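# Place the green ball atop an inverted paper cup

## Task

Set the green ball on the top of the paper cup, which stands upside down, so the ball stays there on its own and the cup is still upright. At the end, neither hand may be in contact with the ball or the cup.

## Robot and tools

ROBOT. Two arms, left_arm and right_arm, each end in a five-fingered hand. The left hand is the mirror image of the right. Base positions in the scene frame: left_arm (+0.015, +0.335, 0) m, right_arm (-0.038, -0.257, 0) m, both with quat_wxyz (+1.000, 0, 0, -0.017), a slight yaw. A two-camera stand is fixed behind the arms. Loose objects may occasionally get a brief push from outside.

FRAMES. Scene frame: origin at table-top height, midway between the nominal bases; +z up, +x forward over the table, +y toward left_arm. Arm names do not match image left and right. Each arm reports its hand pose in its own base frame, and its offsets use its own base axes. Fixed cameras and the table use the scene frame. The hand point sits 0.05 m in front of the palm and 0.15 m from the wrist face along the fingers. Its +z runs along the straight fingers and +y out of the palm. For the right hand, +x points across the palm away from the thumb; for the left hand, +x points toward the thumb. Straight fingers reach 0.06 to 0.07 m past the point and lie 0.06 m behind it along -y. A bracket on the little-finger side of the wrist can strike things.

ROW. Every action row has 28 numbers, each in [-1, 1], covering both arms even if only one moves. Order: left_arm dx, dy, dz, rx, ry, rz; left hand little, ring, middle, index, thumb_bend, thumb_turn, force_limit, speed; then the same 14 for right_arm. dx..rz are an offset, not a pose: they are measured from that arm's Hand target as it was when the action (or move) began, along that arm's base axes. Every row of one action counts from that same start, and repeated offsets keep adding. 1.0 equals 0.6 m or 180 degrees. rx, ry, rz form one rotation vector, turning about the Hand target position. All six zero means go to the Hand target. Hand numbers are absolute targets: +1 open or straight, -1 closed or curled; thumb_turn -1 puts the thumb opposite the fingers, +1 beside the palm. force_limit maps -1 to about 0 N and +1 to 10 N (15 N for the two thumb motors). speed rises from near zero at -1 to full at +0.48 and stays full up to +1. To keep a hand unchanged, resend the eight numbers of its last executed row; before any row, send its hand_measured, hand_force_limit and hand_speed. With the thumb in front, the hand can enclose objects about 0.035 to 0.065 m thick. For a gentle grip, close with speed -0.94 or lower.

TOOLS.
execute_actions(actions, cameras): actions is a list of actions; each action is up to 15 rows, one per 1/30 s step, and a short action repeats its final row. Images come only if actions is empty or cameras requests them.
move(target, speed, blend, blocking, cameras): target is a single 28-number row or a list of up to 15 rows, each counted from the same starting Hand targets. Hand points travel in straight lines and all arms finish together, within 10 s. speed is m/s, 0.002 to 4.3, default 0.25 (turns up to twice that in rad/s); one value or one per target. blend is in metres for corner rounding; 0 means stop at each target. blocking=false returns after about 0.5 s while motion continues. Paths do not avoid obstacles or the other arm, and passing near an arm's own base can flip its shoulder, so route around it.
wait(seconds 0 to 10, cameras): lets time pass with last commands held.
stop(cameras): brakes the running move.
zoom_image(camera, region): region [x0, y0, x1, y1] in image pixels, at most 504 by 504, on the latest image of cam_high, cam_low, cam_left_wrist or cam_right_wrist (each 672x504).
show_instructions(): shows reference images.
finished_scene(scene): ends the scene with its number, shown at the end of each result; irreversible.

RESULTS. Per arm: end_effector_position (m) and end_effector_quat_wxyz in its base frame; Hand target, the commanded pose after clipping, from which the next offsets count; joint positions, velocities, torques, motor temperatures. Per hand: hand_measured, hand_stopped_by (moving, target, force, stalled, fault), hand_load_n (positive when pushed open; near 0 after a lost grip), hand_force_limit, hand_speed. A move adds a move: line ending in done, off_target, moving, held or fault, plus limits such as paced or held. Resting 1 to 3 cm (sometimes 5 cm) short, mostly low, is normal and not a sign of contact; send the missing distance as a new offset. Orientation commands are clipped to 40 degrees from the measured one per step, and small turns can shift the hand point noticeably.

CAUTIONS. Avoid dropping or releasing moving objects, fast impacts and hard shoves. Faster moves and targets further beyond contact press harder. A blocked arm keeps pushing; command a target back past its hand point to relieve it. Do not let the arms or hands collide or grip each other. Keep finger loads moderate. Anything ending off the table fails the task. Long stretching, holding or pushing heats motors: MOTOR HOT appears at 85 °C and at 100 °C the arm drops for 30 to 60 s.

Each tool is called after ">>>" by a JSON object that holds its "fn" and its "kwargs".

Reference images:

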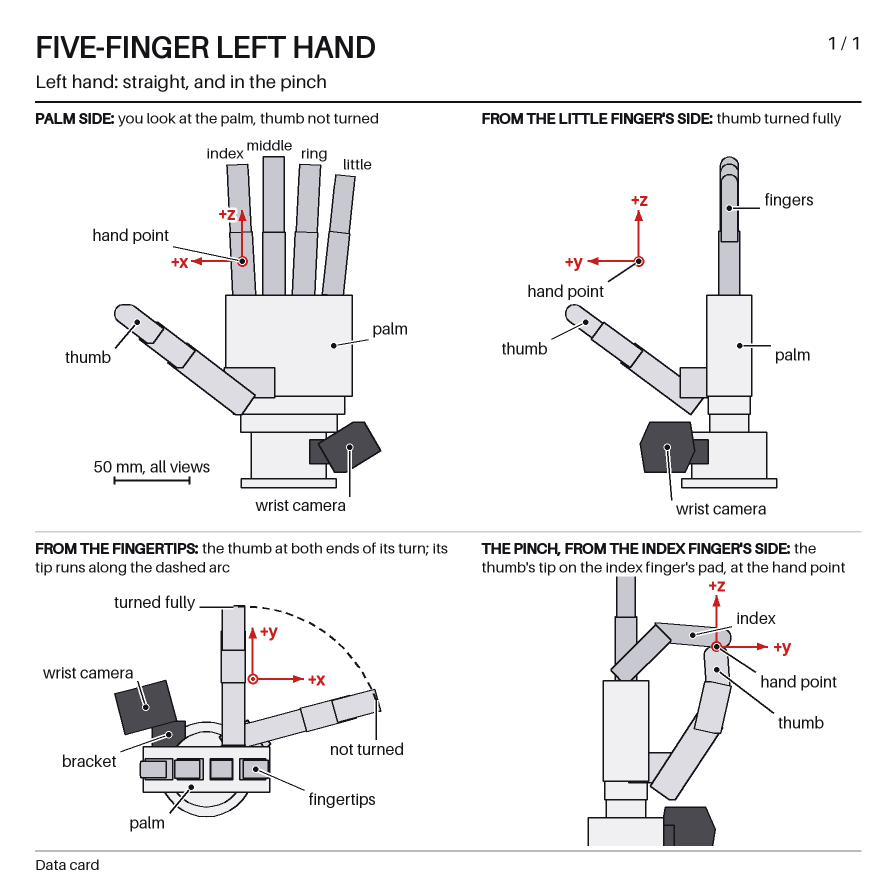

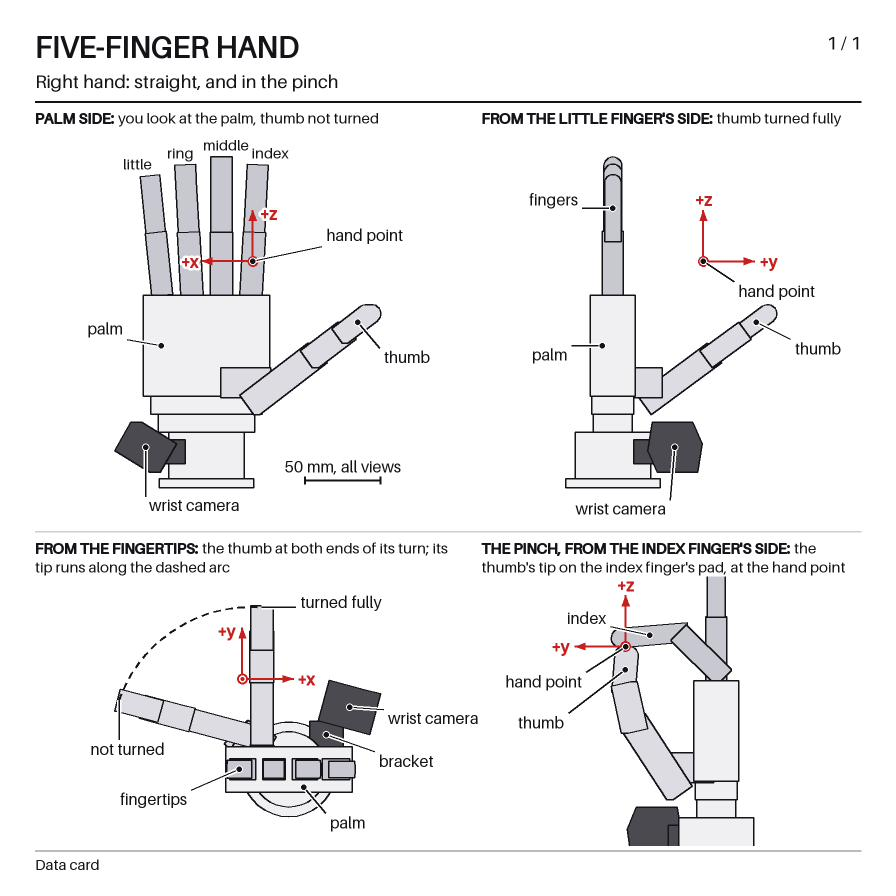

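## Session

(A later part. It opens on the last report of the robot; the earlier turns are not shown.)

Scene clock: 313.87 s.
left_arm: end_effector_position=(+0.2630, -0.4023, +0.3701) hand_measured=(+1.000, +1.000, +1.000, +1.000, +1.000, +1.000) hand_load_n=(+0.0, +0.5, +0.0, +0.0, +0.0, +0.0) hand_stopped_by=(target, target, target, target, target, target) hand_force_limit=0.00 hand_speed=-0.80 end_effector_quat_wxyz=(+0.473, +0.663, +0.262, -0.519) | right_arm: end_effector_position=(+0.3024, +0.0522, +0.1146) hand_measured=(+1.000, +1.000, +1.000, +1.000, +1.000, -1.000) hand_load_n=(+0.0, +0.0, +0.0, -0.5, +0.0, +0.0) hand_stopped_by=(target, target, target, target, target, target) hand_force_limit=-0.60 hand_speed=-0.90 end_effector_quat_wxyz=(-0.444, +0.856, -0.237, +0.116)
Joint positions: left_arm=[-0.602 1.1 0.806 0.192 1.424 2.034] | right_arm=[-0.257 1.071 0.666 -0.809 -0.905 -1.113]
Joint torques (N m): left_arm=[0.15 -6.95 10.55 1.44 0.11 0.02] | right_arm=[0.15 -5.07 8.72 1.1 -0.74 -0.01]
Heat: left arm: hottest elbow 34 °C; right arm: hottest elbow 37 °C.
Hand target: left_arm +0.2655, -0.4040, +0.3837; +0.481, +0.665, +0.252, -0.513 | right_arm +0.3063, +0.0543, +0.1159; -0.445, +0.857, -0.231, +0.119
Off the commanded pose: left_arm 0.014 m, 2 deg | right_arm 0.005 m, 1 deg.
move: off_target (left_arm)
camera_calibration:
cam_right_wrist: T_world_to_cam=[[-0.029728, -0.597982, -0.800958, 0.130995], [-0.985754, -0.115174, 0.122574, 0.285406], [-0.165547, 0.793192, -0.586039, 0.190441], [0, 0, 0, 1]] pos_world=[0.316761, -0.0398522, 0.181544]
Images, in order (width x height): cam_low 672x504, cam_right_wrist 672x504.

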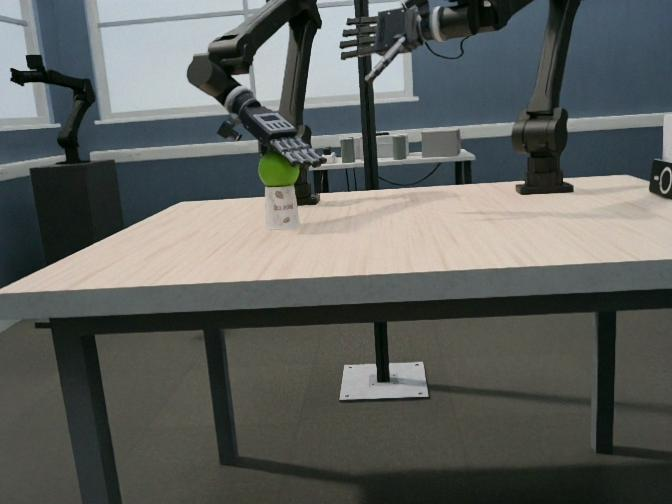

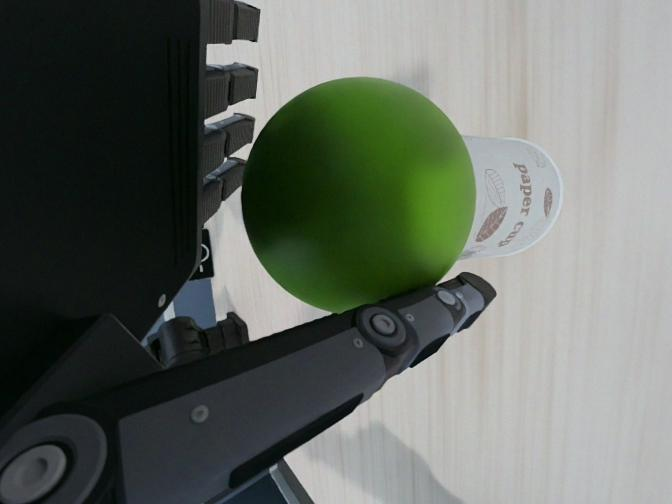

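>>> {"fn": "move", "kwargs": {"target": [[0,0,0,0,0,0,1,1,1,1,1,1,0,-0.8,-0.0092,-0.0158,0,0,0,0,1,1,1,1,1,-1,-0.6,-0.9],[0,0,0,0,0,0,1,1,1,1,1,1,0,-0.8,-0.0092,-0.0158,0.25,0,0,0,1,1,1,1,1,-1,-0.6,-0.9]], "speed": [0.03,0.1], "cameras": ["all"]}}

Scene clock: 326.17 s.
left_arm: end_effector_position=(+0.2630, -0.4023, +0.3701) hand_measured=(+1.000, +1.000, +1.000, +1.000, +1.000, +1.000) hand_load_n=(+0.0, +0.0, +0.0, +0.0, +0.0, +0.0) hand_stopped_by=(target, target, target, target, target, target) hand_force_limit=0.00 hand_speed=-0.80 end_effector_quat_wxyz=(+0.473, +0.663, +0.262, -0.519) | right_arm: end_effector_position=(+0.2895, +0.0514, +0.2403) hand_measured=(+1.000, +1.000, +1.000, +1.000, +1.000, -1.000) hand_load_n=(+0.0, +0.0, +0.0, +0.0, -0.5, +0.0) hand_stopped_by=(target, target, target, target, target, target) hand_force_limit=-0.60 hand_speed=-0.90 end_effector_quat_wxyz=(-0.445, +0.858, -0.243, +0.090)
Joint positions: left_arm=[-0.602 1.1 0.806 0.192 1.424 2.034] | right_arm=[-0.272 0.998 0.964 -1.267 -0.914 -1.157]
Joint torques (N m): left_arm=[0.21 -6.89 10.55 1.46 0.11 0.02] | right_arm=[-1.32 -5.77 13.49 0.23 -0.92 -0.1]
Heat: left arm: hottest elbow 34 °C; right arm: hottest elbow 38 °C.
Hand target: left_arm +0.2655, -0.4040, +0.3837; +0.481, +0.665, +0.252, -0.513 | right_arm +0.3009, +0.0448, +0.2659; -0.445, +0.857, -0.230, +0.119
Off the commanded pose: left_arm 0.014 m, 2 deg | right_arm 0.029 m, 4 deg.
move: off_target (left_arm, right_arm)
camera_calibration:
cam_right_wrist: T_world_to_cam=[[-0.0618963, -0.588034, -0.806464, 0.240945], [-0.97667, -0.130788, 0.170324, 0.24396], [-0.205632, 0.798192, -0.56622, 0.269159], [0, 0, 0, 1]] pos_world=[0.308529, -0.0412498, 0.305165]

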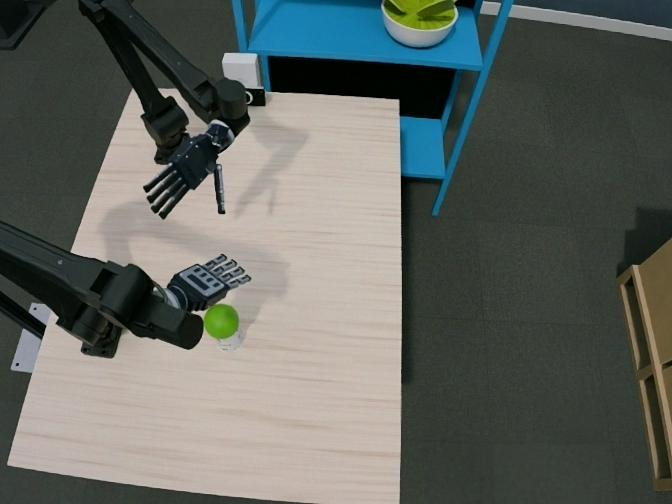

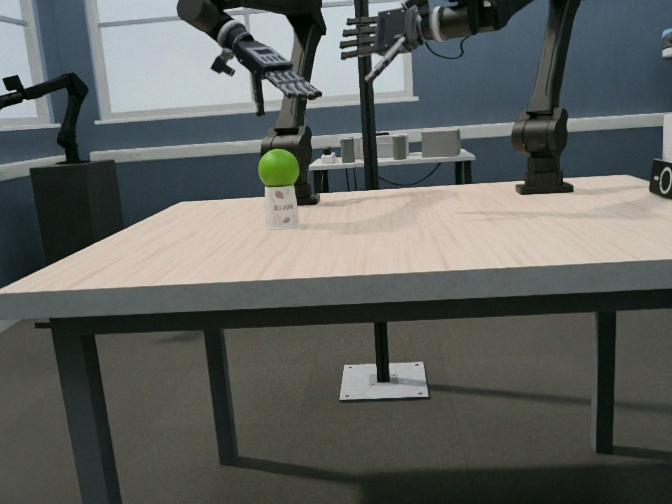

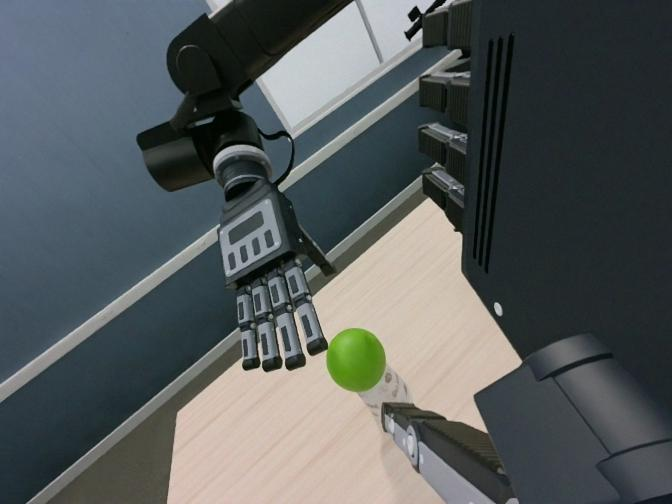

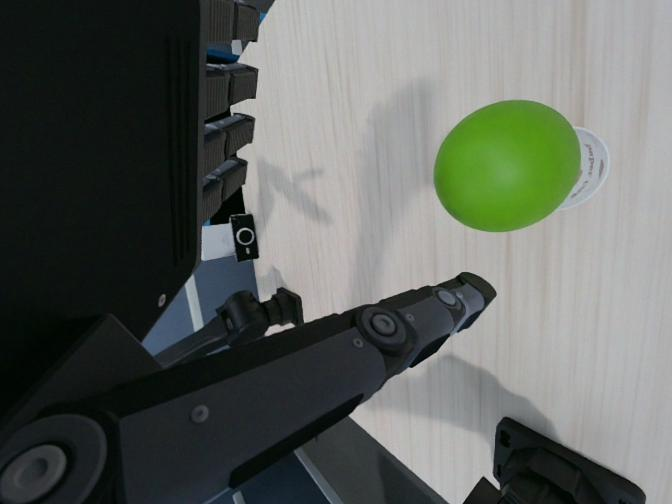

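>>> {"fn": "finished_scene", "kwargs": {"scene": 1}}

The scene is finished: the task was done.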